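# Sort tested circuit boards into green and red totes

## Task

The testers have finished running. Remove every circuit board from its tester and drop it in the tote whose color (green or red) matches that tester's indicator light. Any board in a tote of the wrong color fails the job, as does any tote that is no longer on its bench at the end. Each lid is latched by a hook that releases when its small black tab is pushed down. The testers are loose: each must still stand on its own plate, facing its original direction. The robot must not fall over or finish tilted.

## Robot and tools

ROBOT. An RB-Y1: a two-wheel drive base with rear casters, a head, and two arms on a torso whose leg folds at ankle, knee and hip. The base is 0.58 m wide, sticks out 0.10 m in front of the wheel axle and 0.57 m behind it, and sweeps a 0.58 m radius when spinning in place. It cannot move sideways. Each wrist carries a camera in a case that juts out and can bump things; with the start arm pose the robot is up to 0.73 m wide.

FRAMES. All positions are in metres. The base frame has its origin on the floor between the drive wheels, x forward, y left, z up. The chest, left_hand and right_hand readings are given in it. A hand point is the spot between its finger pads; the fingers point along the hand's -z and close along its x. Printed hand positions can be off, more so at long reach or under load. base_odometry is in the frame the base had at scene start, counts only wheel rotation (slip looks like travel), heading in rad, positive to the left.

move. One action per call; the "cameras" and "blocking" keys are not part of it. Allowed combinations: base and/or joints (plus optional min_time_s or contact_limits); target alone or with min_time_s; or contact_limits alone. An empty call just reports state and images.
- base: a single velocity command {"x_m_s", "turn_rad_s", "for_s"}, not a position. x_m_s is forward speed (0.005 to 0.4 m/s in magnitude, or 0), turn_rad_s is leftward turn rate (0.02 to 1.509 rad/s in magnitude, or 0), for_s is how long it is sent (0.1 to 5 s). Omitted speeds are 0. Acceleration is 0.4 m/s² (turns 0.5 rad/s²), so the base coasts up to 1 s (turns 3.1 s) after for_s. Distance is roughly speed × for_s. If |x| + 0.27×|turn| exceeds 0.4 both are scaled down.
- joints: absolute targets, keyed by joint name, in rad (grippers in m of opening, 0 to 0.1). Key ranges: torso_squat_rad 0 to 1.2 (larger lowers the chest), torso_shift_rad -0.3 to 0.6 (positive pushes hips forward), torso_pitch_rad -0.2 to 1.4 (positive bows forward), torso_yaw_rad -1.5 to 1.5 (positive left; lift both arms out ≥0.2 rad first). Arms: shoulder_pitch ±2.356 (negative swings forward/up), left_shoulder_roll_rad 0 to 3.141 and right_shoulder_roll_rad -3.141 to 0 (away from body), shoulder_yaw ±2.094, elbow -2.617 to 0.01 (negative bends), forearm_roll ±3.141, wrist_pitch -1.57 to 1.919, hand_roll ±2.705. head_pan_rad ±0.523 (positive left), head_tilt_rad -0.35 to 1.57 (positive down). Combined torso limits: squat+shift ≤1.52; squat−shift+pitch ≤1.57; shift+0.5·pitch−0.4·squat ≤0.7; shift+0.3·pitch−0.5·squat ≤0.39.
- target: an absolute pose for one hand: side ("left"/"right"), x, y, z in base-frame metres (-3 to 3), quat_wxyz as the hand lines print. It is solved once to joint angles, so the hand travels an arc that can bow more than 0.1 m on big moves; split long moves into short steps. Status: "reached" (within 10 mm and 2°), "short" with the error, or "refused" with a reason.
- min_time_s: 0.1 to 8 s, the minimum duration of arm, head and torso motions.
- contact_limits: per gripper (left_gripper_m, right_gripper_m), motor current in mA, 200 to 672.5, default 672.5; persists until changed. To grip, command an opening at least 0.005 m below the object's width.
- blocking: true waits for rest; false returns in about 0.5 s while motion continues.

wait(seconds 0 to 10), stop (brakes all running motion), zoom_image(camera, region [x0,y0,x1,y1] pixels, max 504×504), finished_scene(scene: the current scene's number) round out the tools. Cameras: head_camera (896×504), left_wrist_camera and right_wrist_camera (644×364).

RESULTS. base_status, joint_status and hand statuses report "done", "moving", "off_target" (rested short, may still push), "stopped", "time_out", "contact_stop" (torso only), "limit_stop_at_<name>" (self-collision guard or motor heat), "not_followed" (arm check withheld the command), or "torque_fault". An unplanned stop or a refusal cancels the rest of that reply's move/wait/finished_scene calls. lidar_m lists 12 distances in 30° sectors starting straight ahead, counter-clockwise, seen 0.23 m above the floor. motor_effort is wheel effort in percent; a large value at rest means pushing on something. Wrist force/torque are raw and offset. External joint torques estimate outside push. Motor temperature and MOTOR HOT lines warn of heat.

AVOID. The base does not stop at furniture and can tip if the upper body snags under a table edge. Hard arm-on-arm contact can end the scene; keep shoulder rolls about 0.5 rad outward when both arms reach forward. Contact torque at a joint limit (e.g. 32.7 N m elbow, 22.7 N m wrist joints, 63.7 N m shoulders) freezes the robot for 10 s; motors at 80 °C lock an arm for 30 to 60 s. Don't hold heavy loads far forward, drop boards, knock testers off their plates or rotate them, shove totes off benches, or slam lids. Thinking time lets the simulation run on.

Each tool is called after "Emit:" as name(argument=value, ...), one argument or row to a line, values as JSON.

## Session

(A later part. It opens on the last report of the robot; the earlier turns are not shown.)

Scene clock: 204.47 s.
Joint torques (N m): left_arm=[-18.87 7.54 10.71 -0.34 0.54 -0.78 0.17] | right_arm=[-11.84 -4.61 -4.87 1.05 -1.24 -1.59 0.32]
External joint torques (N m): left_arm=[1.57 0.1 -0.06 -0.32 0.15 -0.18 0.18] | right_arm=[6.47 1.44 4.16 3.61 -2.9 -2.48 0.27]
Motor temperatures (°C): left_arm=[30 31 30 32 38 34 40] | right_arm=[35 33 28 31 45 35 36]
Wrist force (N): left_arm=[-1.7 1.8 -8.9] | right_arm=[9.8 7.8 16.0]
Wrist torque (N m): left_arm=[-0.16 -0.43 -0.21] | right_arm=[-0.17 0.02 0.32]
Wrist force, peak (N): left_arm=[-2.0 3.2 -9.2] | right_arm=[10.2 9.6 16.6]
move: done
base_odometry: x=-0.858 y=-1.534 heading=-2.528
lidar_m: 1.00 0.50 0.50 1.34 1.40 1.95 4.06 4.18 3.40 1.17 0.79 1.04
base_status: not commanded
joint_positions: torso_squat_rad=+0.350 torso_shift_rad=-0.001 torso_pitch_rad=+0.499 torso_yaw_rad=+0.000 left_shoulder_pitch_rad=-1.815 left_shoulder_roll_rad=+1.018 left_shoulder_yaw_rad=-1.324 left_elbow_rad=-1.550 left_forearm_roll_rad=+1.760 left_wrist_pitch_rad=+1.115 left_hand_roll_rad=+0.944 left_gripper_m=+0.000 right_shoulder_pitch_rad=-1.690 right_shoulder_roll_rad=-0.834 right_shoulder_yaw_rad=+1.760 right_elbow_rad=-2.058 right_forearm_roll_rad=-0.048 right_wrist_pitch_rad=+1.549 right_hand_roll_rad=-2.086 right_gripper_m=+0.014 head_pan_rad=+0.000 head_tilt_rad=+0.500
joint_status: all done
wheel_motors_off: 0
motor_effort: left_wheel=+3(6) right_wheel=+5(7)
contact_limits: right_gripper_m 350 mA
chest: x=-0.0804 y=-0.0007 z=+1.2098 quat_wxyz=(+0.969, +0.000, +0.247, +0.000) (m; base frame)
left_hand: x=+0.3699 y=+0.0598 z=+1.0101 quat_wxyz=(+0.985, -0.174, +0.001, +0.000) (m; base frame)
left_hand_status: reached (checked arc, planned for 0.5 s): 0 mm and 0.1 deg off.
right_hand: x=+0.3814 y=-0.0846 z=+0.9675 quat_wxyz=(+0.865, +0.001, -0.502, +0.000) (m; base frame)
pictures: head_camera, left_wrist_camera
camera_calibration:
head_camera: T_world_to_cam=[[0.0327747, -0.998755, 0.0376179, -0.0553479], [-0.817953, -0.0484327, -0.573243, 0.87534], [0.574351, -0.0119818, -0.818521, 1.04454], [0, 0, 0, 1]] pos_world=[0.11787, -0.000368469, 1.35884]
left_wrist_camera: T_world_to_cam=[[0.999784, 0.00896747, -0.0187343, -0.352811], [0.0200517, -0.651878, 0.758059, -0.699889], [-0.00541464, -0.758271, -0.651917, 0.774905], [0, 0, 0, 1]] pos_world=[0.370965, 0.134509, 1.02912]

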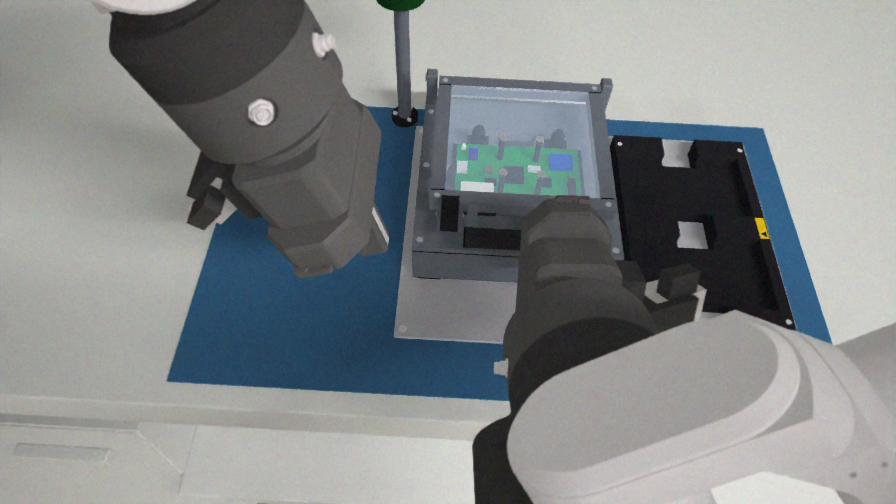

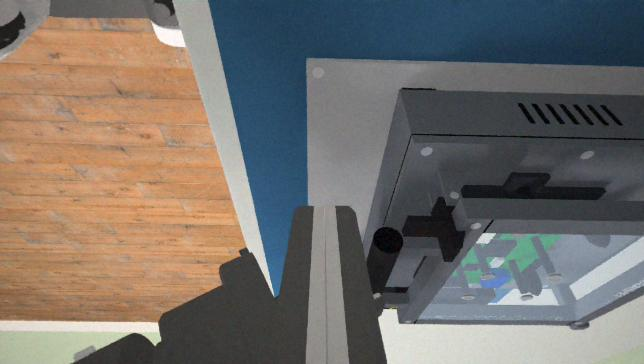

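Emit:
move(
  target={"side":"right","x":0.3812,"y":-0.085,"z":0.968,"quat_wxyz":[0.866,0,-0.5,0]},
  cameras=["right_wrist_camera"],
)

Scene clock: 229.23 s.
Joint torques (N m): left_arm=[-18.79 7.5 10.79 -0.3 0.46 -0.79 0.06] | right_arm=[-13.11 -5.03 -5.82 1 0.07 -1.5 0.24]
External joint torques (N m): left_arm=[1.65 0.06 0.02 -0.28 0.08 -0.19 0.07] | right_arm=[5.2 1.02 3.21 3.56 -1.6 -2.39 0.19]
Motor temperatures (°C): left_arm=[30 31 30 32 37 34 40] | right_arm=[35 33 28 31 45 35 36]
Wrist force (N): left_arm=[-1.6 1.8 -8.8] | right_arm=[2.9 5.1 14.1]
Wrist torque (N m): left_arm=[-0.14 -0.42 -0.21] | right_arm=[-0.28 0.23 0.31]
Wrist force, peak (N): left_arm=[-1.8 2.2 -9.1] | right_arm=[10.0 8.2 15.7]
move: done
base_odometry: x=-0.858 y=-1.534 heading=-2.528
lidar_m: 0.99 0.50 0.51 1.33 1.40 1.94 4.05 4.19 3.41 1.16 0.80 1.03
base_status: not commanded
joint_positions: torso_squat_rad=+0.350 torso_shift_rad=-0.001 torso_pitch_rad=+0.499 torso_yaw_rad=+0.000 left_shoulder_pitch_rad=-1.815 left_shoulder_roll_rad=+1.018 left_shoulder_yaw_rad=-1.324 left_elbow_rad=-1.550 left_forearm_roll_rad=+1.760 left_wrist_pitch_rad=+1.115 left_hand_roll_rad=+0.944 left_gripper_m=+0.000 right_shoulder_pitch_rad=-1.691 right_shoulder_roll_rad=-0.834 right_shoulder_yaw_rad=+1.759 right_elbow_rad=-2.058 right_forearm_roll_rad=-0.048 right_wrist_pitch_rad=+1.550 right_hand_roll_rad=-2.087 right_gripper_m=+0.014 head_pan_rad=+0.000 head_tilt_rad=+0.500
joint_status: all done
wheel_motors_off: 0
motor_effort: left_wheel=+3(4) right_wheel=+4(6)
contact_limits: right_gripper_m 350 mA
chest: x=-0.0804 y=-0.0007 z=+1.2098 quat_wxyz=(+0.969, +0.000, +0.247, +0.000) (m; base frame)
left_hand: x=+0.3699 y=+0.0598 z=+1.0101 quat_wxyz=(+0.985, -0.174, +0.001, +0.000) (m; base frame)
right_hand: x=+0.3817 y=-0.0842 z=+0.9683 quat_wxyz=(+0.865, +0.001, -0.502, +0.000) (m; base frame)
right_hand_status: reached (checked arc, planned for 0.0 s): 1 mm and 0.3 deg off.
pictures: right_wrist_camera
camera_calibration:
right_wrist_camera: T_world_to_cam=[[-0.480572, 0.0219613, -0.87668, 1.03663], [-0.381111, 0.895119, 0.231337, 0.0300872], [0.789814, 0.445287, -0.421799, 0.216174], [0, 0, 0, 1]] pos_world=[0.338904, -0.145957, 0.993014]

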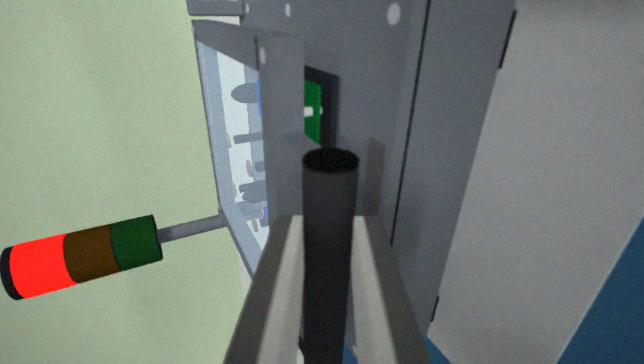

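Emit:
move(
  target={"side":"right","x":0.379,"y":-0.0845,"z":0.9695,"quat_wxyz":[0.866,0,-0.5,0]},
  cameras=[],
)

Emit:
move(
  target={"side":"left","x":0.402,"y":0.03,"z":1.01,"quat_wxyz":[0.985,-0.174,0,0]},
  cameras=[],
)

Emit:
move(
  target={"side":"left","x":0.406,"y":0.003,"z":0.99,"quat_wxyz":[0.985,-0.174,0,0]},
  cameras=[],
)

Emit:
move(
  target={"side":"left","x":0.406,"y":0.0,"z":0.980,"quat_wxyz":[0.985,-0.174,0,0]},
  cameras=[],
)

Emit:
move(
  target={"side":"left","x":0.406,"y":0.0,"z":0.977,"quat_wxyz":[0.985,-0.174,0,0]},
  cameras=["left_wrist_camera"],
)

Scene clock: 239.40 s.
Joint torques (N m): left_arm=[-19.02 7.61 10.8 -0.22 0.47 -0.86 0.04] | right_arm=[-14.78 -4.48 -7.26 -3.75 0.26 0.21 0.35]
External joint torques (N m): left_arm=[1.42 0.16 0.04 -0.19 0.08 -0.26 0.05] | right_arm=[3.46 1.54 1.76 -1.2 -1.4 -0.66 0.3]
Motor temperatures (°C): left_arm=[30 31 30 32 37 34 40] | right_arm=[35 33 28 31 45 35 36]
Wrist force (N): left_arm=[-1.7 2.0 -8.6] | right_arm=[0.3 10.8 -15.9]
Wrist torque (N m): left_arm=[-0.17 -0.42 -0.22] | right_arm=[-0.10 0.38 0.28]
Wrist force, peak (N): left_arm=[-1.7 2.3 -9.1] | right_arm=[1.0 12.2 -26.9]
move: done
base_odometry: x=-0.858 y=-1.534 heading=-2.528
lidar_m: 1.00 0.50 0.49 1.34 1.40 1.95 4.05 4.19 3.40 1.17 0.80 1.03
base_status: not commanded
joint_positions: torso_squat_rad=+0.350 torso_shift_rad=+0.000 torso_pitch_rad=+0.500 torso_yaw_rad=+0.000 left_shoulder_pitch_rad=-1.815 left_shoulder_roll_rad=+1.018 left_shoulder_yaw_rad=-1.324 left_elbow_rad=-1.550 left_forearm_roll_rad=+1.760 left_wrist_pitch_rad=+1.115 left_hand_roll_rad=+0.944 left_gripper_m=+0.000 right_shoulder_pitch_rad=-1.694 right_shoulder_roll_rad=-0.837 right_shoulder_yaw_rad=+1.757 right_elbow_rad=-2.071 right_forearm_roll_rad=-0.055 right_wrist_pitch_rad=+1.559 right_hand_roll_rad=-2.083 right_gripper_m=+0.014 head_pan_rad=+0.000 head_tilt_rad=+0.500
joint_status: all done
wheel_motors_off: 0
motor_effort: left_wheel=-1(5) right_wheel=+1(7)
contact_limits: right_gripper_m 350 mA
chest: x=-0.0797 y=-0.0007 z=+1.2096 quat_wxyz=(+0.969, +0.000, +0.247, +0.000) (m; base frame)
left_hand: x=+0.3704 y=+0.0599 z=+1.0095 quat_wxyz=(+0.985, -0.174, +0.002, +0.000) (m; base frame)
right_hand: x=+0.3799 y=-0.0844 z=+0.9693 quat_wxyz=(+0.866, +0.000, -0.500, +0.000) (m; base frame)
right_hand_status: reached (checked arc, planned for 0.1 s): 1 mm and 0.0 deg off.
pictures: none
No camera images: "cameras" was empty.

Scene clock: 240.30 s.
Joint torques (N m): left_arm=[-21.03 6.64 10.6 0.76 0.6 -0.38 0.02] | right_arm=[-14.71 -3.86 -7.16 -3.62 0.19 0.24 0.33]
External joint torques (N m): left_arm=[1.22 -0.78 0.29 0.8 0.18 0.2 0.02] | right_arm=[3.54 2.17 1.86 -1.03 -1.48 -0.65 0.28]
Motor temperatures (°C): left_arm=[30 31 30 32 37 34 40] | right_arm=[35 33 28 31 45 35 36]
Wrist force (N): left_arm=[-1.6 2.1 -8.5] | right_arm=[1.0 10.1 -14.6]
Wrist torque (N m): left_arm=[-0.17 -0.40 -0.19] | right_arm=[-0.15 0.35 0.29]
Wrist force, peak (N): left_arm=[-1.8 2.1 -9.5] | right_arm=[0.6 13.5 -17.8]
move: done
base_odometry: x=-0.858 y=-1.534 heading=-2.528
lidar_m: 1.00 0.50 0.50 1.34 1.40 1.94 4.05 4.19 3.40 1.17 0.79 1.03
base_status: not commanded
joint_positions: torso_squat_rad=+0.350 torso_shift_rad=+0.000 torso_pitch_rad=+0.500 torso_yaw_rad=+0.000 left_shoulder_pitch_rad=-1.856 left_shoulder_roll_rad=+0.863 left_shoulder_yaw_rad=-1.315 left_elbow_rad=-1.319 left_forearm_roll_rad=+1.776 left_wrist_pitch_rad=+1.155 left_hand_roll_rad=+0.875 left_gripper_m=+0.000 right_shoulder_pitch_rad=-1.694 right_shoulder_roll_rad=-0.837 right_shoulder_yaw_rad=+1.757 right_elbow_rad=-2.071 right_forearm_roll_rad=-0.055 right_wrist_pitch_rad=+1.559 right_hand_roll_rad=-2.083 right_gripper_m=+0.014 head_pan_rad=+0.000 head_tilt_rad=+0.500
joint_status: all done
wheel_motors_off: 0
motor_effort: left_wheel=+0(2) right_wheel=+0(1)
contact_limits: right_gripper_m 350 mA
chest: x=-0.0797 y=-0.0007 z=+1.2096 quat_wxyz=(+0.969, +0.000, +0.247, +0.000) (m; base frame)
left_hand: x=+0.4015 y=+0.0300 z=+1.0101 quat_wxyz=(+0.985, -0.174, -0.002, +0.001) (m; base frame)
left_hand_status: reached (checked arc, planned for 0.6 s): 1 mm and 0.2 deg off.
right_hand: x=+0.3799 y=-0.0845 z=+0.9693 quat_wxyz=(+0.866, +0.000, -0.500, +0.000) (m; base frame)
pictures: none
No camera images: "cameras" was empty.

Scene clock: 241.07 s.
Joint torques (N m): left_arm=[-21.63 6.5 8.82 0.75 0.5 -0.64 -0.14] | right_arm=[-14.7 -4 -7.34 -3.39 0.12 0.33 0.35]
External joint torques (N m): left_arm=[1.28 -0.72 -1.04 1 0.09 -0.07 -0.13] | right_arm=[3.54 2.02 1.68 -0.79 -1.55 -0.56 0.3]
Motor temperatures (°C): left_arm=[30 31 30 32 37 34 40] | right_arm=[35 33 28 31 45 35 36]
Wrist force (N): left_arm=[-1.6 2.2 -8.6] | right_arm=[0.6 11.5 -14.7]
Wrist torque (N m): left_arm=[-0.18 -0.40 -0.23] | right_arm=[-0.06 0.37 0.28]
Wrist force, peak (N): left_arm=[-2.2 1.9 -9.9] | right_arm=[1.1 11.2 -17.2]
move: done
base_odometry: x=-0.858 y=-1.534 heading=-2.528
lidar_m: 1.00 0.50 0.50 1.34 1.40 1.95 4.05 4.18 3.41 1.16 0.79 1.04
base_status: not commanded
joint_positions: torso_squat_rad=+0.350 torso_shift_rad=+0.000 torso_pitch_rad=+0.500 torso_yaw_rad=+0.000 left_shoulder_pitch_rad=-1.852 left_shoulder_roll_rad=+0.749 left_shoulder_yaw_rad=-1.330 left_elbow_rad=-1.208 left_forearm_roll_rad=+1.755 left_wrist_pitch_rad=+1.133 left_hand_roll_rad=+0.866 left_gripper_m=+0.000 right_shoulder_pitch_rad=-1.694 right_shoulder_roll_rad=-0.837 right_shoulder_yaw_rad=+1.757 right_elbow_rad=-2.071 right_forearm_roll_rad=-0.055 right_wrist_pitch_rad=+1.559 right_hand_roll_rad=-2.083 right_gripper_m=+0.014 head_pan_rad=+0.000 head_tilt_rad=+0.500
joint_status: all done
wheel_motors_off: 0
motor_effort: left_wheel=+0(2) right_wheel=-1(2)
contact_limits: right_gripper_m 350 mA
chest: x=-0.0797 y=-0.0007 z=+1.2096 quat_wxyz=(+0.969, +0.000, +0.247, +0.000) (m; base frame)
left_hand: x=+0.4059 y=+0.0029 z=+0.9902 quat_wxyz=(+0.985, -0.174, +0.000, +0.000) (m; base frame)
left_hand_status: reached (checked arc, planned for 0.4 s): 0 mm and 0.1 deg off.
right_hand: x=+0.3799 y=-0.0845 z=+0.9693 quat_wxyz=(+0.866, +0.000, -0.500, +0.000) (m; base frame)
pictures: none
No camera images: "cameras" was empty.

Scene clock: 241.63 s.
Joint torques (N m): left_arm=[-15.9 2.92 6.31 0.67 -0.17 -1.78 -0.16] | right_arm=[-15.35 -3.57 -7.77 -4.7 1.11 0.47 0.35]
External joint torques (N m): left_arm=[7.07 -4.25 -3.44 0.99 -0.59 -1.21 -0.15] | right_arm=[2.89 2.47 1.26 -2.11 -0.56 -0.42 0.3]
Motor temperatures (°C): left_arm=[30 31 30 32 37 34 40] | right_arm=[35 33 28 31 45 35 36]
Wrist force (N): left_arm=[-7.4 4.1 17.3] | right_arm=[-1.7 9.8 -19.3]
Wrist torque (N m): left_arm=[-0.21 -0.12 -0.25] | right_arm=[-0.08 0.50 0.29]
Wrist force, peak (N): left_arm=[-12.5 4.2 29.3] | right_arm=[-3.9 10.0 -28.5]
move: done
base_odometry: x=-0.858 y=-1.534 heading=-2.528
lidar_m: 0.99 0.50 0.50 1.34 1.40 1.95 4.05 4.18 3.41 1.17 0.80 1.04
base_status: not commanded
joint_positions: torso_squat_rad=+0.350 torso_shift_rad=+0.000 torso_pitch_rad=+0.499 torso_yaw_rad=+0.000 left_shoulder_pitch_rad=-1.841 left_shoulder_roll_rad=+0.731 left_shoulder_yaw_rad=-1.336 left_elbow_rad=-1.188 left_forearm_roll_rad=+1.748 left_wrist_pitch_rad=+1.118 left_hand_roll_rad=+0.859 left_gripper_m=+0.000 right_shoulder_pitch_rad=-1.694 right_shoulder_roll_rad=-0.837 right_shoulder_yaw_rad=+1.757 right_elbow_rad=-2.070 right_forearm_roll_rad=-0.056 right_wrist_pitch_rad=+1.559 right_hand_roll_rad=-2.083 right_gripper_m=+0.014 head_pan_rad=+0.000 head_tilt_rad=+0.500
joint_status: all done
wheel_motors_off: 0
motor_effort: left_wheel=+3(3) right_wheel=-4(5)
contact_limits: right_gripper_m 350 mA
chest: x=-0.0800 y=-0.0006 z=+1.2097 quat_wxyz=(+0.969, +0.000, +0.247, +0.000) (m; base frame)
left_hand: x=+0.4062 y=+0.0003 z=+0.9816 quat_wxyz=(+0.985, -0.174, -0.001, +0.000) (m; base frame)
left_hand_status: reached (checked arc, planned for 0.2 s): 2 mm and 0.2 deg off.
right_hand: x=+0.3798 y=-0.0845 z=+0.9695 quat_wxyz=(+0.866, +0.000, -0.500, +0.000) (m; base frame)
pictures: none
No camera images: "cameras" was empty.

Scene clock: 242.17 s.
Joint torques (N m): left_arm=[-10.1 -0.88 2.39 1.77 -1.48 -3.43 0.04] | right_arm=[-17.75 -3.89 -9.59 -3.52 2.48 0.72 0.34]
External joint torques (N m): left_arm=[12.9 -8.04 -7.32 2.11 -1.9 -2.86 0.04] | right_arm=[0.5 2.15 -0.57 -0.94 0.82 -0.16 0.29]
Motor temperatures (°C): left_arm=[30 31 30 32 37 34 40] | right_arm=[35 33 28 31 45 35 36]
Wrist force (N): left_arm=[-15.4 4.8 36.5] | right_arm=[-8.0 7.6 -15.7]
Wrist torque (N m): left_arm=[-0.28 0.15 -0.28] | right_arm=[-0.19 0.65 0.35]
Wrist force, peak (N): left_arm=[-21.5 2.2 48.0] | right_arm=[-9.0 8.5 -26.4]
move: done
base_odometry: x=-0.858 y=-1.534 heading=-2.528
lidar_m: 0.99 0.51 0.50 1.34 1.39 1.94 4.05 4.18 3.41 1.16 0.80 1.03
base_status: not commanded
joint_positions: torso_squat_rad=+0.350 torso_shift_rad=-0.001 torso_pitch_rad=+0.498 torso_yaw_rad=+0.000 left_shoulder_pitch_rad=-1.837 left_shoulder_roll_rad=+0.725 left_shoulder_yaw_rad=-1.336 left_elbow_rad=-1.179 left_forearm_roll_rad=+1.747 left_wrist_pitch_rad=+1.114 left_hand_roll_rad=+0.853 left_gripper_m=+0.000 right_shoulder_pitch_rad=-1.693 right_shoulder_roll_rad=-0.837 right_shoulder_yaw_rad=+1.757 right_elbow_rad=-2.071 right_forearm_roll_rad=-0.056 right_wrist_pitch_rad=+1.559 right_hand_roll_rad=-2.083 right_gripper_m=+0.013 head_pan_rad=+0.000 head_tilt_rad=+0.500
joint_status: all done
wheel_motors_off: 0
motor_effort: left_wheel=+5(7) right_wheel=-1(4)
contact_limits: right_gripper_m 350 mA
chest: x=-0.0805 y=-0.0005 z=+1.2098 quat_wxyz=(+0.969, +0.000, +0.247, +0.000) (m; base frame)
left_hand: x=+0.4067 y=+0.0001 z=+0.9798 quat_wxyz=(+0.985, -0.175, -0.002, +0.000) (m; base frame)
left_hand_status: reached (checked arc, planned for 0.1 s): 3 mm and 0.3 deg off.
right_hand: x=+0.3792 y=-0.0845 z=+0.9696 quat_wxyz=(+0.866, +0.000, -0.500, +0.000) (m; base frame)
pictures: left_wrist_camera
camera_calibration:
left_wrist_camera: T_world_to_cam=[[0.999857, 0.011013, -0.0128342, -0.395428], [0.0169116, -0.650831, 0.759034, -0.71629], [0.0000063269, -0.759142, -0.650924, 0.706862], [0, 0, 0, 1]] pos_world=[0.407481, 0.0747801, 0.998727]

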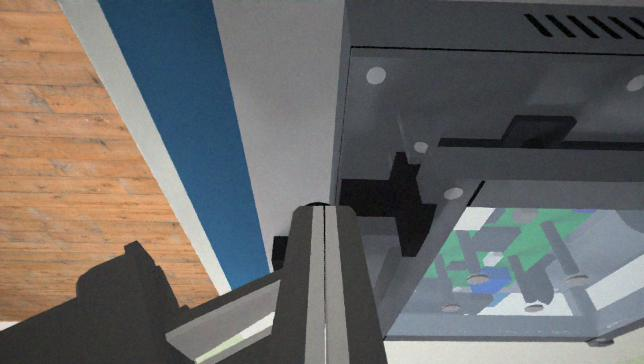

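Emit:
move(
  target={"side":"left","x":0.407,"y":0.004,"z":0.992,"quat_wxyz":[0.985,-0.174,0,0]},
  cameras=[],
)

Emit:
move(
  target={"side":"left","x":0.417,"y":0.010,"z":0.989,"quat_wxyz":[0.985,-0.174,0,0]},
  cameras=["head_camera","left_wrist_camera"],
)

Emit:
move(
  target={"side":"left","x":0.417,"y":0.0075,"z":0.981,"quat_wxyz":[0.985,-0.174,0,0]},
  cameras=[],
)

Emit:
move(
  target={"side":"left","x":0.417,"y":0.0070,"z":0.978,"quat_wxyz":[0.985,-0.174,0,0]},
  cameras=["left_wrist_camera"],
)

Scene clock: 252.73 s.
Joint torques (N m): left_arm=[-20.61 5.93 8.54 -0.33 0.41 -0.9 0.19] | right_arm=[-15.86 -4.52 -7.56 1.19 0.49 -0.45 0.42]
External joint torques (N m): left_arm=[2.39 -1.31 -1.26 -0.1 -0.01 -0.33 0.2] | right_arm=[2.38 1.51 1.46 3.79 -1.18 -1.32 0.37]
Motor temperatures (°C): left_arm=[30 31 29 32 38 34 40] | right_arm=[35 33 28 31 45 35 35]
Wrist force (N): left_arm=[-1.6 2.5 -8.8] | right_arm=[1.5 8.9 8.7]
Wrist torque (N m): left_arm=[-0.21 -0.42 -0.22] | right_arm=[-0.20 0.32 0.35]
Wrist force, peak (N): left_arm=[-16.5 4.9 39.4] | right_arm=[6.4 8.5 22.7]
move: done
base_odometry: x=-0.858 y=-1.534 heading=-2.528
lidar_m: 1.00 0.49 0.50 1.34 1.40 1.95 4.05 4.18 3.40 1.16 0.80 1.03
base_status: not commanded
joint_positions: torso_squat_rad=+0.350 torso_shift_rad=+0.000 torso_pitch_rad=+0.499 torso_yaw_rad=+0.000 left_shoulder_pitch_rad=-1.854 left_shoulder_roll_rad=+0.745 left_shoulder_yaw_rad=-1.327 left_elbow_rad=-1.192 left_forearm_roll_rad=+1.761 left_wrist_pitch_rad=+1.139 left_hand_roll_rad=+0.855 left_gripper_m=+0.000 right_shoulder_pitch_rad=-1.694 right_shoulder_roll_rad=-0.837 right_shoulder_yaw_rad=+1.757 right_elbow_rad=-2.072 right_forearm_roll_rad=-0.055 right_wrist_pitch_rad=+1.559 right_hand_roll_rad=-2.083 right_gripper_m=+0.013 head_pan_rad=+0.000 head_tilt_rad=+0.500
joint_status: all done
wheel_motors_off: 0
motor_effort: left_wheel=+3(6) right_wheel=+4(5)
contact_limits: right_gripper_m 350 mA
chest: x=-0.0803 y=-0.0007 z=+1.2097 quat_wxyz=(+0.969, +0.000, +0.247, +0.000) (m; base frame)
left_hand: x=+0.4074 y=+0.0034 z=+0.9917 quat_wxyz=(+0.985, -0.174, +0.000, +0.000) (m; base frame)
left_hand_status: reached (checked arc, planned for 0.2 s): 1 mm and 0.0 deg off.
right_hand: x=+0.3792 y=-0.0843 z=+0.9697 quat_wxyz=(+0.866, +0.000, -0.500, +0.000) (m; base frame)
pictures: none
No camera images: "cameras" was empty.

Scene clock: 253.53 s.
Joint torques (N m): left_arm=[-21.7 6.2 10.1 0.21 0.59 -0.48 0.06] | right_arm=[-15.71 -4.63 -7.47 1.23 0.49 -0.63 0.27]
External joint torques (N m): left_arm=[1.54 -1.17 0.55 0.44 0.15 0.07 0.06] | right_arm=[2.53 1.39 1.55 3.82 -1.18 -1.51 0.22]
Motor temperatures (°C): left_arm=[30 31 30 32 38 34 40] | right_arm=[35 33 28 31 45 35 35]
Wrist force (N): left_arm=[-1.7 2.4 -9.0] | right_arm=[3.0 8.3 10.5]
Wrist torque (N m): left_arm=[-0.19 -0.43 -0.21] | right_arm=[-0.21 0.36 0.36]
Wrist force, peak (N): left_arm=[-1.9 3.5 -9.8] | right_arm=[2.7 4.8 17.0]
move: done
base_odometry: x=-0.858 y=-1.534 heading=-2.528
lidar_m: 0.99 0.50 0.50 1.34 1.40 1.95 4.05 4.18 3.40 1.17 0.80 1.03
base_status: not commanded
joint_positions: torso_squat_rad=+0.350 torso_shift_rad=+0.000 torso_pitch_rad=+0.499 torso_yaw_rad=+0.000 left_shoulder_pitch_rad=-1.849 left_shoulder_roll_rad=+0.736 left_shoulder_yaw_rad=-1.322 left_elbow_rad=-1.138 left_forearm_roll_rad=+1.772 left_wrist_pitch_rad=+1.147 left_hand_roll_rad=+0.806 left_gripper_m=+0.000 right_shoulder_pitch_rad=-1.694 right_shoulder_roll_rad=-0.837 right_shoulder_yaw_rad=+1.757 right_elbow_rad=-2.072 right_forearm_roll_rad=-0.055 right_wrist_pitch_rad=+1.559 right_hand_roll_rad=-2.083 right_gripper_m=+0.013 head_pan_rad=+0.000 head_tilt_rad=+0.500
joint_status: all done
wheel_motors_off: 0
motor_effort: left_wheel=+2(6) right_wheel=+6(8)
contact_limits: right_gripper_m 350 mA
chest: x=-0.0803 y=-0.0007 z=+1.2097 quat_wxyz=(+0.969, +0.000, +0.247, +0.000) (m; base frame)
left_hand: x=+0.4166 y=+0.0103 z=+0.9891 quat_wxyz=(+0.985, -0.174, -0.001, +0.001) (m; base frame)
left_hand_status: reached (checked arc, planned for 0.3 s): 1 mm and 0.2 deg off.
right_hand: x=+0.3792 y=-0.0842 z=+0.9697 quat_wxyz=(+0.866, +0.000, -0.500, +0.000) (m; base frame)
pictures: head_camera, left_wrist_camera
camera_calibration:
head_camera: T_world_to_cam=[[0.0327843, -0.998756, 0.0375658, -0.0553042], [-0.81815, -0.0484065, -0.572963, 0.87511], [0.574069, -0.0119503, -0.81872, 1.04462], [0, 0, 0, 1]] pos_world=[0.118103, -0.00039097, 1.35873]
left_wrist_camera: T_world_to_cam=[[0.999824, 0.0117532, -0.0146547, -0.403491], [0.0187743, -0.652136, 0.75787, -0.716475], [-0.000649445, -0.758011, -0.652241, 0.722262], [0, 0, 0, 1]] pos_world=[0.41734, 0.0849859, 1.00817]

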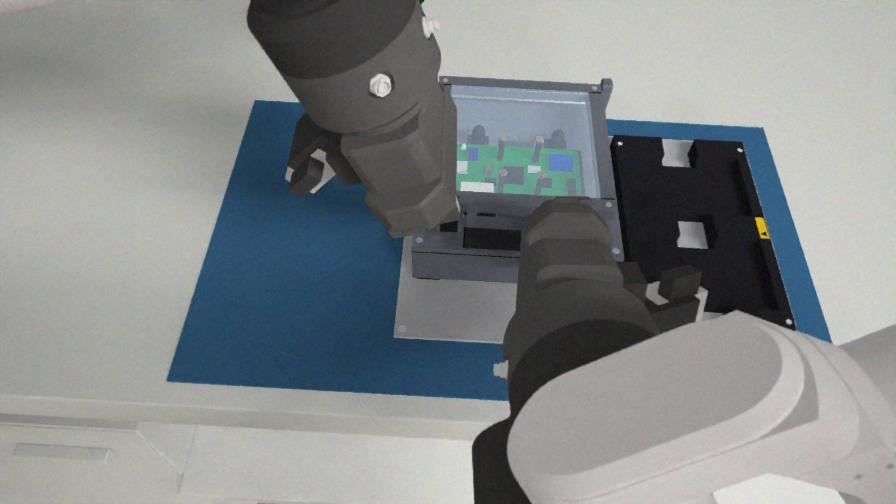

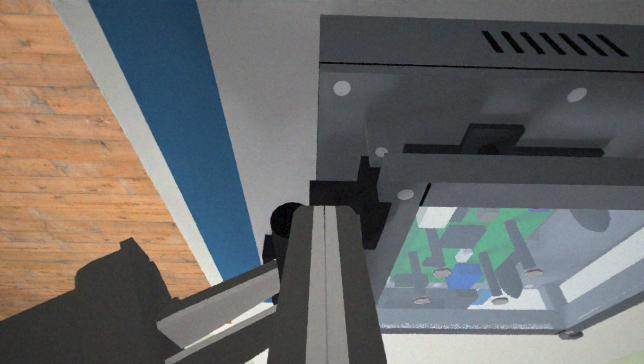

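Scene clock: 254.07 s.
Joint torques (N m): left_arm=[-21.69 6.33 9.23 0.5 0.54 -0.61 -0.02] | right_arm=[-15.59 -4.9 -7.74 1.3 0.43 -0.73 0.32]
External joint torques (N m): left_arm=[1.61 -1 -0.19 0.8 0.09 -0.06 -0.01] | right_arm=[2.66 1.13 1.29 3.9 -1.23 -1.62 0.27]
Motor temperatures (°C): left_arm=[30 31 30 32 38 34 40] | right_arm=[35 33 28 31 45 35 35]
Wrist force (N): left_arm=[-1.6 2.6 -8.8] | right_arm=[1.7 7.1 9.4]
Wrist torque (N m): left_arm=[-0.20 -0.41 -0.22] | right_arm=[-0.29 0.34 0.34]
Wrist force, peak (N): left_arm=[-2.6 2.8 -9.9] | right_arm=[4.3 7.7 16.7]
move: done
base_odometry: x=-0.858 y=-1.534 heading=-2.528
lidar_m: 1.00 0.50 0.50 1.33 1.40 1.95 4.05 4.19 3.41 1.16 0.79 1.03
base_status: not commanded
joint_positions: torso_squat_rad=+0.350 torso_shift_rad=+0.000 torso_pitch_rad=+0.499 torso_yaw_rad=+0.000 left_shoulder_pitch_rad=-1.839 left_shoulder_roll_rad=+0.716 left_shoulder_yaw_rad=-1.326 left_elbow_rad=-1.115 left_forearm_roll_rad=+1.769 left_wrist_pitch_rad=+1.137 left_hand_roll_rad=+0.795 left_gripper_m=+0.000 right_shoulder_pitch_rad=-1.694 right_shoulder_roll_rad=-0.837 right_shoulder_yaw_rad=+1.757 right_elbow_rad=-2.072 right_forearm_roll_rad=-0.055 right_wrist_pitch_rad=+1.559 right_hand_roll_rad=-2.083 right_gripper_m=+0.013 head_pan_rad=+0.000 head_tilt_rad=+0.500
joint_status: all done
wheel_motors_off: 0
motor_effort: left_wheel=+2(3) right_wheel=+6(7)
contact_limits: right_gripper_m 350 mA
chest: x=-0.0802 y=-0.0007 z=+1.2097 quat_wxyz=(+0.969, +0.000, +0.247, +0.000) (m; base frame)
left_hand: x=+0.4168 y=+0.0076 z=+0.9813 quat_wxyz=(+0.985, -0.174, +0.000, +0.000) (m; base frame)
left_hand_status: reached (checked arc, planned for 0.2 s): 0 mm and 0.0 deg off.
right_hand: x=+0.3792 y=-0.0842 z=+0.9697 quat_wxyz=(+0.866, +0.000, -0.500, +0.000) (m; base frame)
pictures: none
No camera images: "cameras" was empty.

Scene clock: 254.60 s.
Joint torques (N m): left_arm=[-19.97 5.67 8.34 0.89 0.35 -0.56 -0.05] | right_arm=[-15.45 -4.86 -7.35 1.13 0.42 -0.61 0.34]
External joint torques (N m): left_arm=[3.36 -1.64 -1.03 1.2 -0.1 -0.01 -0.05] | right_arm=[2.8 1.17 1.67 3.72 -1.24 -1.49 0.29]
Motor temperatures (°C): left_arm=[30 31 29 32 38 34 40] | right_arm=[35 33 28 31 45 35 35]
Wrist force (N): left_arm=[-2.0 0.7 -4.4] | right_arm=[1.0 8.4 6.7]
Wrist torque (N m): left_arm=[-0.19 -0.42 -0.23] | right_arm=[-0.22 0.40 0.35]
Wrist force, peak (N): left_arm=[-1.9 2.5 -8.8] | right_arm=[3.3 7.3 11.9]
move: done
base_odometry: x=-0.858 y=-1.534 heading=-2.528
lidar_m: 0.99 0.51 0.50 1.34 1.40 1.95 4.05 4.18 3.40 1.16 0.80 1.03
base_status: not commanded
joint_positions: torso_squat_rad=+0.350 torso_shift_rad=+0.000 torso_pitch_rad=+0.499 torso_yaw_rad=+0.000 left_shoulder_pitch_rad=-1.836 left_shoulder_roll_rad=+0.710 left_shoulder_yaw_rad=-1.328 left_elbow_rad=-1.106 left_forearm_roll_rad=+1.767 left_wrist_pitch_rad=+1.133 left_hand_roll_rad=+0.791 left_gripper_m=+0.000 right_shoulder_pitch_rad=-1.694 right_shoulder_roll_rad=-0.837 right_shoulder_yaw_rad=+1.757 right_elbow_rad=-2.072 right_forearm_roll_rad=-0.055 right_wrist_pitch_rad=+1.559 right_hand_roll_rad=-2.083 right_gripper_m=+0.013 head_pan_rad=+0.000 head_tilt_rad=+0.500
joint_status: all done
wheel_motors_off: 0
motor_effort: left_wheel=+2(3) right_wheel=+6(7)
contact_limits: right_gripper_m 350 mA
chest: x=-0.0802 y=-0.0007 z=+1.2097 quat_wxyz=(+0.969, +0.000, +0.247, +0.000) (m; base frame)
left_hand: x=+0.4171 y=+0.0069 z=+0.9784 quat_wxyz=(+0.985, -0.174, +0.000, +0.000) (m; base frame)
left_hand_status: reached (checked arc, planned for 0.1 s): 0 mm and 0.0 deg off.
right_hand: x=+0.3792 y=-0.0842 z=+0.9697 quat_wxyz=(+0.866, +0.000, -0.500, +0.000) (m; base frame)
pictures: left_wrist_camera
camera_calibration:
left_wrist_camera: T_world_to_cam=[[0.999816, 0.0102411, -0.0162208, -0.402608], [0.018976, -0.651924, 0.758047, -0.71083], [-0.0028115, -0.758215, -0.651999, 0.713404], [0, 0, 0, 1]] pos_world=[0.418029, 0.0816298, 0.99745]

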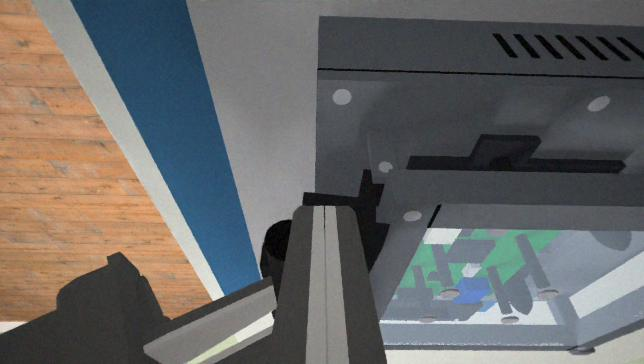

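Emit:
move(
  target={"side":"left","x":0.417,"y":0.0055,"z":0.9725,"quat_wxyz":[0.985,-0.174,0,0]},
  cameras=[],
)

Emit:
move(
  target={"side":"right","x":0.3805,"y":-0.0845,"z":0.981,"quat_wxyz":[0.866,0,-0.5,0]},
  cameras=["head_camera","right_wrist_camera"],
)

Scene clock: 261.03 s.
Joint torques (N m): left_arm=[-9.77 1.82 2.1 2.85 -1.76 -3.48 0.06] | right_arm=[-14.18 -3.69 -7.13 -1.79 -0.11 -1.57 0.34]
External joint torques (N m): left_arm=[13.6 -5.47 -7.22 3.19 -2.2 -2.93 0.06] | right_arm=[4.09 2.35 1.9 0.78 -1.78 -2.46 0.29]
Motor temperatures (°C): left_arm=[30 31 29 32 38 34 40] | right_arm=[35 33 28 31 45 35 35]
Wrist force (N): left_arm=[-20.3 2.4 36.4] | right_arm=[6.5 5.6 3.5]
Wrist torque (N m): left_arm=[0.07 -0.22 -0.46] | right_arm=[-0.25 0.28 0.34]
Wrist force, peak (N): left_arm=[-24.9 2.1 45.1] | right_arm=[9.3 3.6 11.0]
move: done
base_odometry: x=-0.858 y=-1.534 heading=-2.528
lidar_m: 0.99 0.50 0.50 1.34 1.40 1.94 4.05 4.17 3.40 1.17 0.80 1.03
base_status: not commanded
joint_positions: torso_squat_rad=+0.350 torso_shift_rad=-0.001 torso_pitch_rad=+0.497 torso_yaw_rad=+0.000 left_shoulder_pitch_rad=-1.831 left_shoulder_roll_rad=+0.700 left_shoulder_yaw_rad=-1.329 left_elbow_rad=-1.095 left_forearm_roll_rad=+1.764 left_wrist_pitch_rad=+1.125 left_hand_roll_rad=+0.786 left_gripper_m=+0.000 right_shoulder_pitch_rad=-1.694 right_shoulder_roll_rad=-0.837 right_shoulder_yaw_rad=+1.757 right_elbow_rad=-2.071 right_forearm_roll_rad=-0.055 right_wrist_pitch_rad=+1.559 right_hand_roll_rad=-2.083 right_gripper_m=+0.013 head_pan_rad=+0.000 head_tilt_rad=+0.500
joint_status: all done
wheel_motors_off: 0
motor_effort: left_wheel=+9(10) right_wheel=+4(7)
contact_limits: right_gripper_m 350 mA
chest: x=-0.0811 y=-0.0006 z=+1.2099 quat_wxyz=(+0.969, +0.000, +0.246, +0.000) (m; base frame)
left_hand: x=+0.4173 y=+0.0052 z=+0.9758 quat_wxyz=(+0.985, -0.175, -0.002, +0.000) (m; base frame)
left_hand_status: reached (checked arc, planned for 0.1 s): 3 mm and 0.3 deg off.
right_hand: x=+0.3792 y=-0.0843 z=+0.9710 quat_wxyz=(+0.865, +0.000, -0.501, +0.000) (m; base frame)
pictures: none
No camera images: "cameras" was empty.

Scene clock: 261.60 s.
Joint torques (N m): left_arm=[-9.46 1.14 1.48 2.88 -2.1 -3.75 0.04] | right_arm=[-20.12 -6.66 -11.18 -0.47 3.43 0.86 0.33]
External joint torques (N m): left_arm=[13.92 -6.15 -7.84 3.22 -2.55 -3.2 0.05] | right_arm=[-1.8 -0.56 -2.04 2 1.76 0 0.28]
Motor temperatures (°C): left_arm=[30 31 29 32 38 34 40] | right_arm=[35 33 28 31 45 35 35]
Wrist force (N): left_arm=[-22.5 1.6 41.9] | right_arm=[-10.6 7.4 -2.1]
Wrist torque (N m): left_arm=[0.10 -0.22 -0.45] | right_arm=[-0.17 0.82 0.35]
Wrist force, peak (N): left_arm=[-23.2 1.6 42.6] | right_arm=[-14.4 8.1 -4.0]
move: done
base_odometry: x=-0.858 y=-1.534 heading=-2.528
lidar_m: 0.99 0.50 0.50 1.33 1.40 1.94 4.05 4.17 3.41 1.16 0.80 1.03
base_status: not commanded
joint_positions: torso_squat_rad=+0.350 torso_shift_rad=-0.001 torso_pitch_rad=+0.497 torso_yaw_rad=+0.000 left_shoulder_pitch_rad=-1.831 left_shoulder_roll_rad=+0.700 left_shoulder_yaw_rad=-1.329 left_elbow_rad=-1.095 left_forearm_roll_rad=+1.764 left_wrist_pitch_rad=+1.125 left_hand_roll_rad=+0.786 left_gripper_m=+0.000 right_shoulder_pitch_rad=-1.712 right_shoulder_roll_rad=-0.854 right_shoulder_yaw_rad=+1.742 right_elbow_rad=-2.095 right_forearm_roll_rad=-0.081 right_wrist_pitch_rad=+1.562 right_hand_roll_rad=-2.069 right_gripper_m=+0.013 head_pan_rad=+0.000 head_tilt_rad=+0.500
joint_status: all done
wheel_motors_off: 0
motor_effort: left_wheel=+9(11) right_wheel=+5(5)
contact_limits: right_gripper_m 350 mA
chest: x=-0.0811 y=-0.0006 z=+1.2099 quat_wxyz=(+0.969, +0.000, +0.246, +0.000) (m; base frame)
left_hand: x=+0.4173 y=+0.0053 z=+0.9759 quat_wxyz=(+0.985, -0.175, -0.002, +0.000) (m; base frame)
right_hand: x=+0.3801 y=-0.0844 z=+0.9802 quat_wxyz=(+0.866, +0.000, -0.500, +0.000) (m; base frame)
right_hand_status: reached (checked arc, planned for 0.2 s): 1 mm and 0.1 deg off.
pictures: head_camera, right_wrist_camera
camera_calibration:
head_camera: T_world_to_cam=[[0.0330081, -0.998743, 0.0377315, -0.0553063], [-0.817264, -0.0487031, -0.574202, 0.876116], [0.575318, -0.0118833, -0.817844, 1.04429], [0, 0, 0, 1]] pos_world=[0.117046, -0.000157637, 1.35922]
right_wrist_camera: T_world_to_cam=[[-0.485773, 0.0196552, -0.873864, 1.04538], [-0.379719, 0.895738, 0.231229, 0.0264675], [0.787298, 0.444148, -0.427662, 0.229112], [0, 0, 0, 1]] pos_world=[0.337487, -0.146015, 1.00538]

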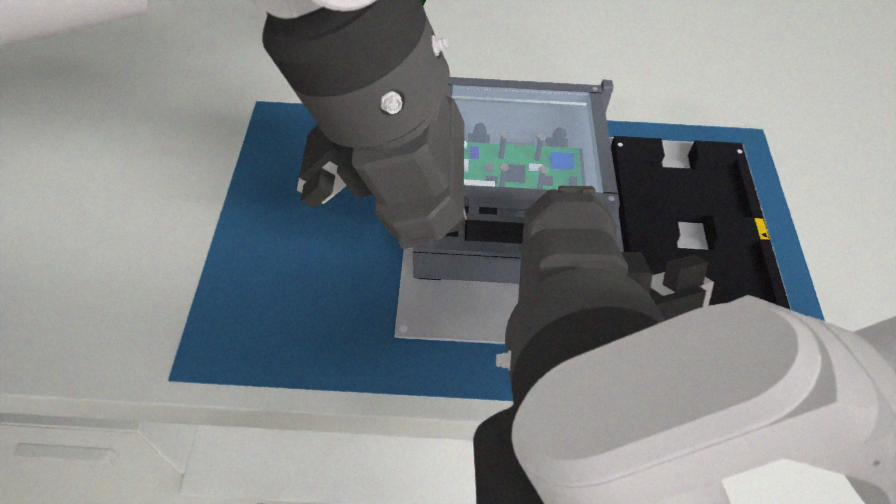

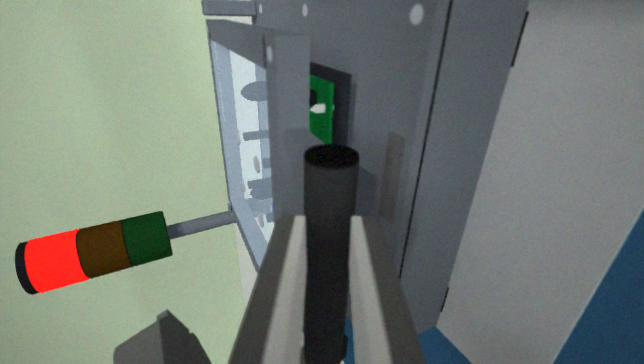

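Emit:
move(
  target={"side":"right","x":0.382,"y":-0.0845,"z":0.998,"quat_wxyz":[0.866,0,-0.5,0]},
  cameras=[],
)

Emit:
move(
  target={"side":"left","x":0.41,"y":0.04,"z":1.0,"quat_wxyz":[0.985,-0.174,0,0]},
  cameras=[],
)

Emit:
move(
  target={"side":"left","x":0.37,"y":0.22,"z":1.1,"quat_wxyz":[0.985,-0.174,0,0]},
  cameras=["head_camera","right_wrist_camera","left_wrist_camera"],
)

Scene clock: 268.73 s.
Joint torques (N m): left_arm=[-8.82 4.15 1.21 3.31 -2.76 -2.35 -0.02] | right_arm=[-22.2 -8.06 -12.51 1.54 3.78 1.37 0.34]
External joint torques (N m): left_arm=[14.55 -3.14 -8.1 3.65 -3.21 -1.8 -0.02] | right_arm=[-3.85 -1.9 -3.2 3.84 2.08 0.54 0.29]
Motor temperatures (°C): left_arm=[30 31 29 32 38 34 40] | right_arm=[35 33 29 31 45 35 35]
Wrist force (N): left_arm=[-19.4 -4.9 30.4] | right_arm=[-11.1 9.1 3.8]
Wrist torque (N m): left_arm=[-0.07 -0.29 -0.31] | right_arm=[-0.15 0.85 0.38]
Wrist force, peak (N): left_arm=[-24.3 1.3 43.5] | right_arm=[-17.0 11.0 -2.9]
move: done
base_odometry: x=-0.858 y=-1.534 heading=-2.528
lidar_m: 0.99 0.50 0.50 1.34 1.40 1.94 4.05 4.19 3.40 1.16 0.80 1.03
base_status: not commanded
joint_positions: torso_squat_rad=+0.350 torso_shift_rad=-0.001 torso_pitch_rad=+0.498 torso_yaw_rad=+0.000 left_shoulder_pitch_rad=-1.831 left_shoulder_roll_rad=+0.699 left_shoulder_yaw_rad=-1.329 left_elbow_rad=-1.095 left_forearm_roll_rad=+1.764 left_wrist_pitch_rad=+1.125 left_hand_roll_rad=+0.786 left_gripper_m=+0.000 right_shoulder_pitch_rad=-1.741 right_shoulder_roll_rad=-0.879 right_shoulder_yaw_rad=+1.719 right_elbow_rad=-2.133 right_forearm_roll_rad=-0.118 right_wrist_pitch_rad=+1.573 right_hand_roll_rad=-2.048 right_gripper_m=+0.012 head_pan_rad=+0.000 head_tilt_rad=+0.500
joint_status: all done
wheel_motors_off: 0
motor_effort: left_wheel=+8(10) right_wheel=+6(7)
contact_limits: right_gripper_m 350 mA
chest: x=-0.0810 y=-0.0007 z=+1.2099 quat_wxyz=(+0.969, +0.000, +0.246, +0.000) (m; base frame)
left_hand: x=+0.4172 y=+0.0047 z=+0.9758 quat_wxyz=(+0.985, -0.175, -0.002, -0.001) (m; base frame)
right_hand: x=+0.3814 y=-0.0842 z=+0.9965 quat_wxyz=(+0.866, +0.000, -0.500, +0.001) (m; base frame)
right_hand_status: reached (checked arc, planned for 0.2 s): 2 mm and 0.1 deg off.
pictures: none
No camera images: "cameras" was empty.

Scene clock: 269.57 s.
Joint torques (N m): left_arm=[-20.63 6.87 10.64 -0.55 0.62 -0.52 0.36] | right_arm=[-21.88 -8.04 -11.86 3.43 3.78 1.24 0.36]
External joint torques (N m): left_arm=[1.93 -0.75 0.63 -0.42 0.17 0.02 0.36] | right_arm=[-3.54 -1.89 -2.56 5.75 2.09 0.44 0.31]
Motor temperatures (°C): left_arm=[30 31 29 32 38 34 40] | right_arm=[35 33 29 31 45 35 35]
Wrist force (N): left_arm=[-1.3 2.2 -8.7] | right_arm=[-11.0 8.3 9.8]
Wrist torque (N m): left_arm=[-0.15 -0.35 -0.23] | right_arm=[-0.16 0.81 0.39]
Wrist force, peak (N): left_arm=[-19.0 -4.9 29.5] | right_arm=[-13.1 10.1 19.2]
move: done
base_odometry: x=-0.858 y=-1.534 heading=-2.528
lidar_m: 0.99 0.49 0.50 1.34 1.40 1.94 4.05 4.18 3.41 1.17 0.80 1.03
base_status: not commanded
joint_positions: torso_squat_rad=+0.350 torso_shift_rad=+0.000 torso_pitch_rad=+0.499 torso_yaw_rad=+0.000 left_shoulder_pitch_rad=-1.834 left_shoulder_roll_rad=+0.846 left_shoulder_yaw_rad=-1.314 left_elbow_rad=-1.246 left_forearm_roll_rad=+1.788 left_wrist_pitch_rad=+1.158 left_hand_roll_rad=+0.804 left_gripper_m=+0.000 right_shoulder_pitch_rad=-1.741 right_shoulder_roll_rad=-0.879 right_shoulder_yaw_rad=+1.718 right_elbow_rad=-2.133 right_forearm_roll_rad=-0.118 right_wrist_pitch_rad=+1.573 right_hand_roll_rad=-2.048 right_gripper_m=+0.012 head_pan_rad=+0.000 head_tilt_rad=+0.500
joint_status: all done
wheel_motors_off: 0
motor_effort: left_wheel=+3(10) right_wheel=+7(10)
contact_limits: right_gripper_m 350 mA
chest: x=-0.0802 y=-0.0008 z=+1.2097 quat_wxyz=(+0.969, +0.000, +0.247, +0.000) (m; base frame)
left_hand: x=+0.4106 y=+0.0398 z=+0.9991 quat_wxyz=(+0.985, -0.174, +0.001, +0.000) (m; base frame)
left_hand_status: reached (checked arc, planned for 0.4 s): 1 mm and 0.1 deg off.
right_hand: x=+0.3818 y=-0.0842 z=+0.9956 quat_wxyz=(+0.867, +0.001, -0.499, +0.001) (m; base frame)
pictures: none
No camera images: "cameras" was empty.

Scene clock: 270.87 s.
Joint torques (N m): left_arm=[-15.2 7.5 11.11 0.77 0.62 -0.34 0.19] | right_arm=[-21.56 -7.8 -12.21 2.68 3.78 1.31 0.22]
External joint torques (N m): left_arm=[1.77 -1 0.48 -0.62 0.06 0.1 0.19] | right_arm=[-3.21 -1.65 -2.91 5 2.09 0.48 0.17]
Motor temperatures (°C): left_arm=[30 31 29 32 38 34 40] | right_arm=[35 33 29 31 45 35 35]
Wrist force (N): left_arm=[-1.7 2.2 -8.8] | right_arm=[-13.0 8.8 3.9]
Wrist torque (N m): left_arm=[-0.18 -0.39 -0.17] | right_arm=[-0.14 0.83 0.37]
Wrist force, peak (N): left_arm=[-2.4 3.0 -9.5] | right_arm=[-11.8 9.6 11.6]
move: done
base_odometry: x=-0.858 y=-1.534 heading=-2.528
lidar_m: 1.00 0.51 0.50 1.34 1.40 1.95 4.05 4.18 3.40 1.16 0.79 1.03
base_status: not commanded
joint_positions: torso_squat_rad=+0.350 torso_shift_rad=+0.000 torso_pitch_rad=+0.499 torso_yaw_rad=+0.000 left_shoulder_pitch_rad=-1.815 left_shoulder_roll_rad=+1.451 left_shoulder_yaw_rad=-1.218 left_elbow_rad=-1.566 left_forearm_roll_rad=+2.012 left_wrist_pitch_rad=+1.340 left_hand_roll_rad=+0.579 left_gripper_m=+0.000 right_shoulder_pitch_rad=-1.741 right_shoulder_roll_rad=-0.879 right_shoulder_yaw_rad=+1.718 right_elbow_rad=-2.133 right_forearm_roll_rad=-0.118 right_wrist_pitch_rad=+1.573 right_hand_roll_rad=-2.048 right_gripper_m=+0.012 head_pan_rad=+0.000 head_tilt_rad=+0.500
joint_status: all done
wheel_motors_off: 0
motor_effort: left_wheel=+5(6) right_wheel=+7(10)
contact_limits: right_gripper_m 350 mA
chest: x=-0.0801 y=-0.0007 z=+1.2097 quat_wxyz=(+0.969, +0.000, +0.247, +0.000) (m; base frame)
left_hand: x=+0.3702 y=+0.2201 z=+1.1000 quat_wxyz=(+0.985, -0.174, +0.000, +0.000) (m; base frame)
left_hand_status: reached (checked arc, planned for 0.9 s): 0 mm and 0.0 deg off.
right_hand: x=+0.3819 y=-0.0843 z=+0.9955 quat_wxyz=(+0.867, +0.001, -0.499, +0.001) (m; base frame)
pictures: head_camera, left_wrist_camera, right_wrist_camera
camera_calibration:
head_camera: T_world_to_cam=[[0.0328217, -0.998757, 0.0375244, -0.05526], [-0.818391, -0.0484083, -0.57262, 0.874797], [0.573724, -0.0119153, -0.818962, 1.04473], [0, 0, 0, 1]] pos_world=[0.118352, -0.000395503, 1.35859]
left_wrist_camera: T_world_to_cam=[[0.999802, 0.0105133, -0.0168919, -0.355172], [0.0196612, -0.652204, 0.757789, -0.663018], [-0.00305007, -0.757971, -0.652281, 0.954476], [0, 0, 0, 1]] pos_world=[0.371049, 0.294776, 1.11901]
right_wrist_camera: T_world_to_cam=[[-0.487567, 0.0193565, -0.872871, 1.05922], [-0.380378, 0.895175, 0.232322, 0.0226432], [0.785869, 0.445294, -0.429095, 0.236223], [0, 0, 0, 1]] pos_world=[0.339412, -0.145961, 1.02066]

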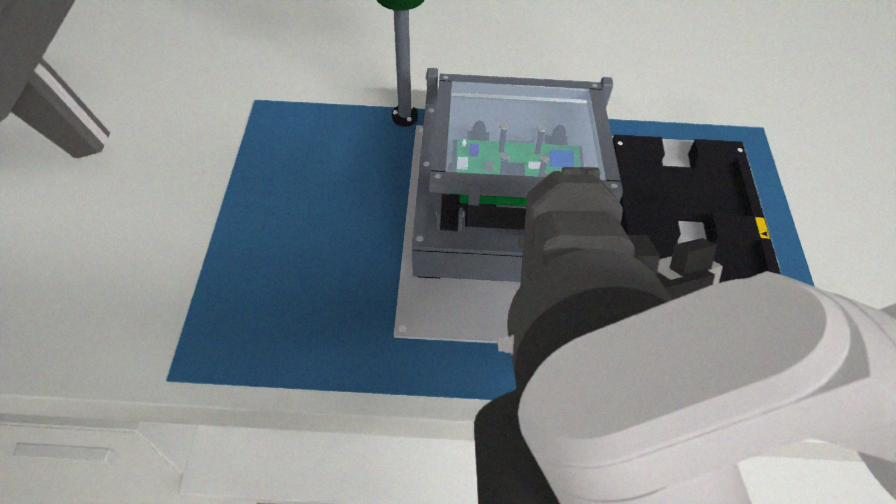

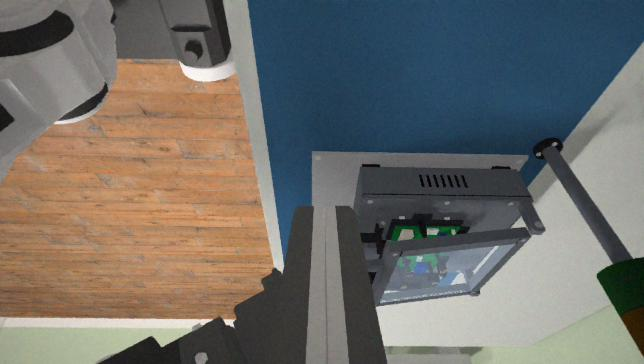

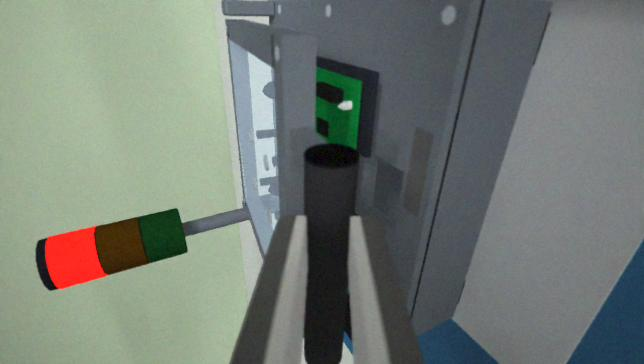

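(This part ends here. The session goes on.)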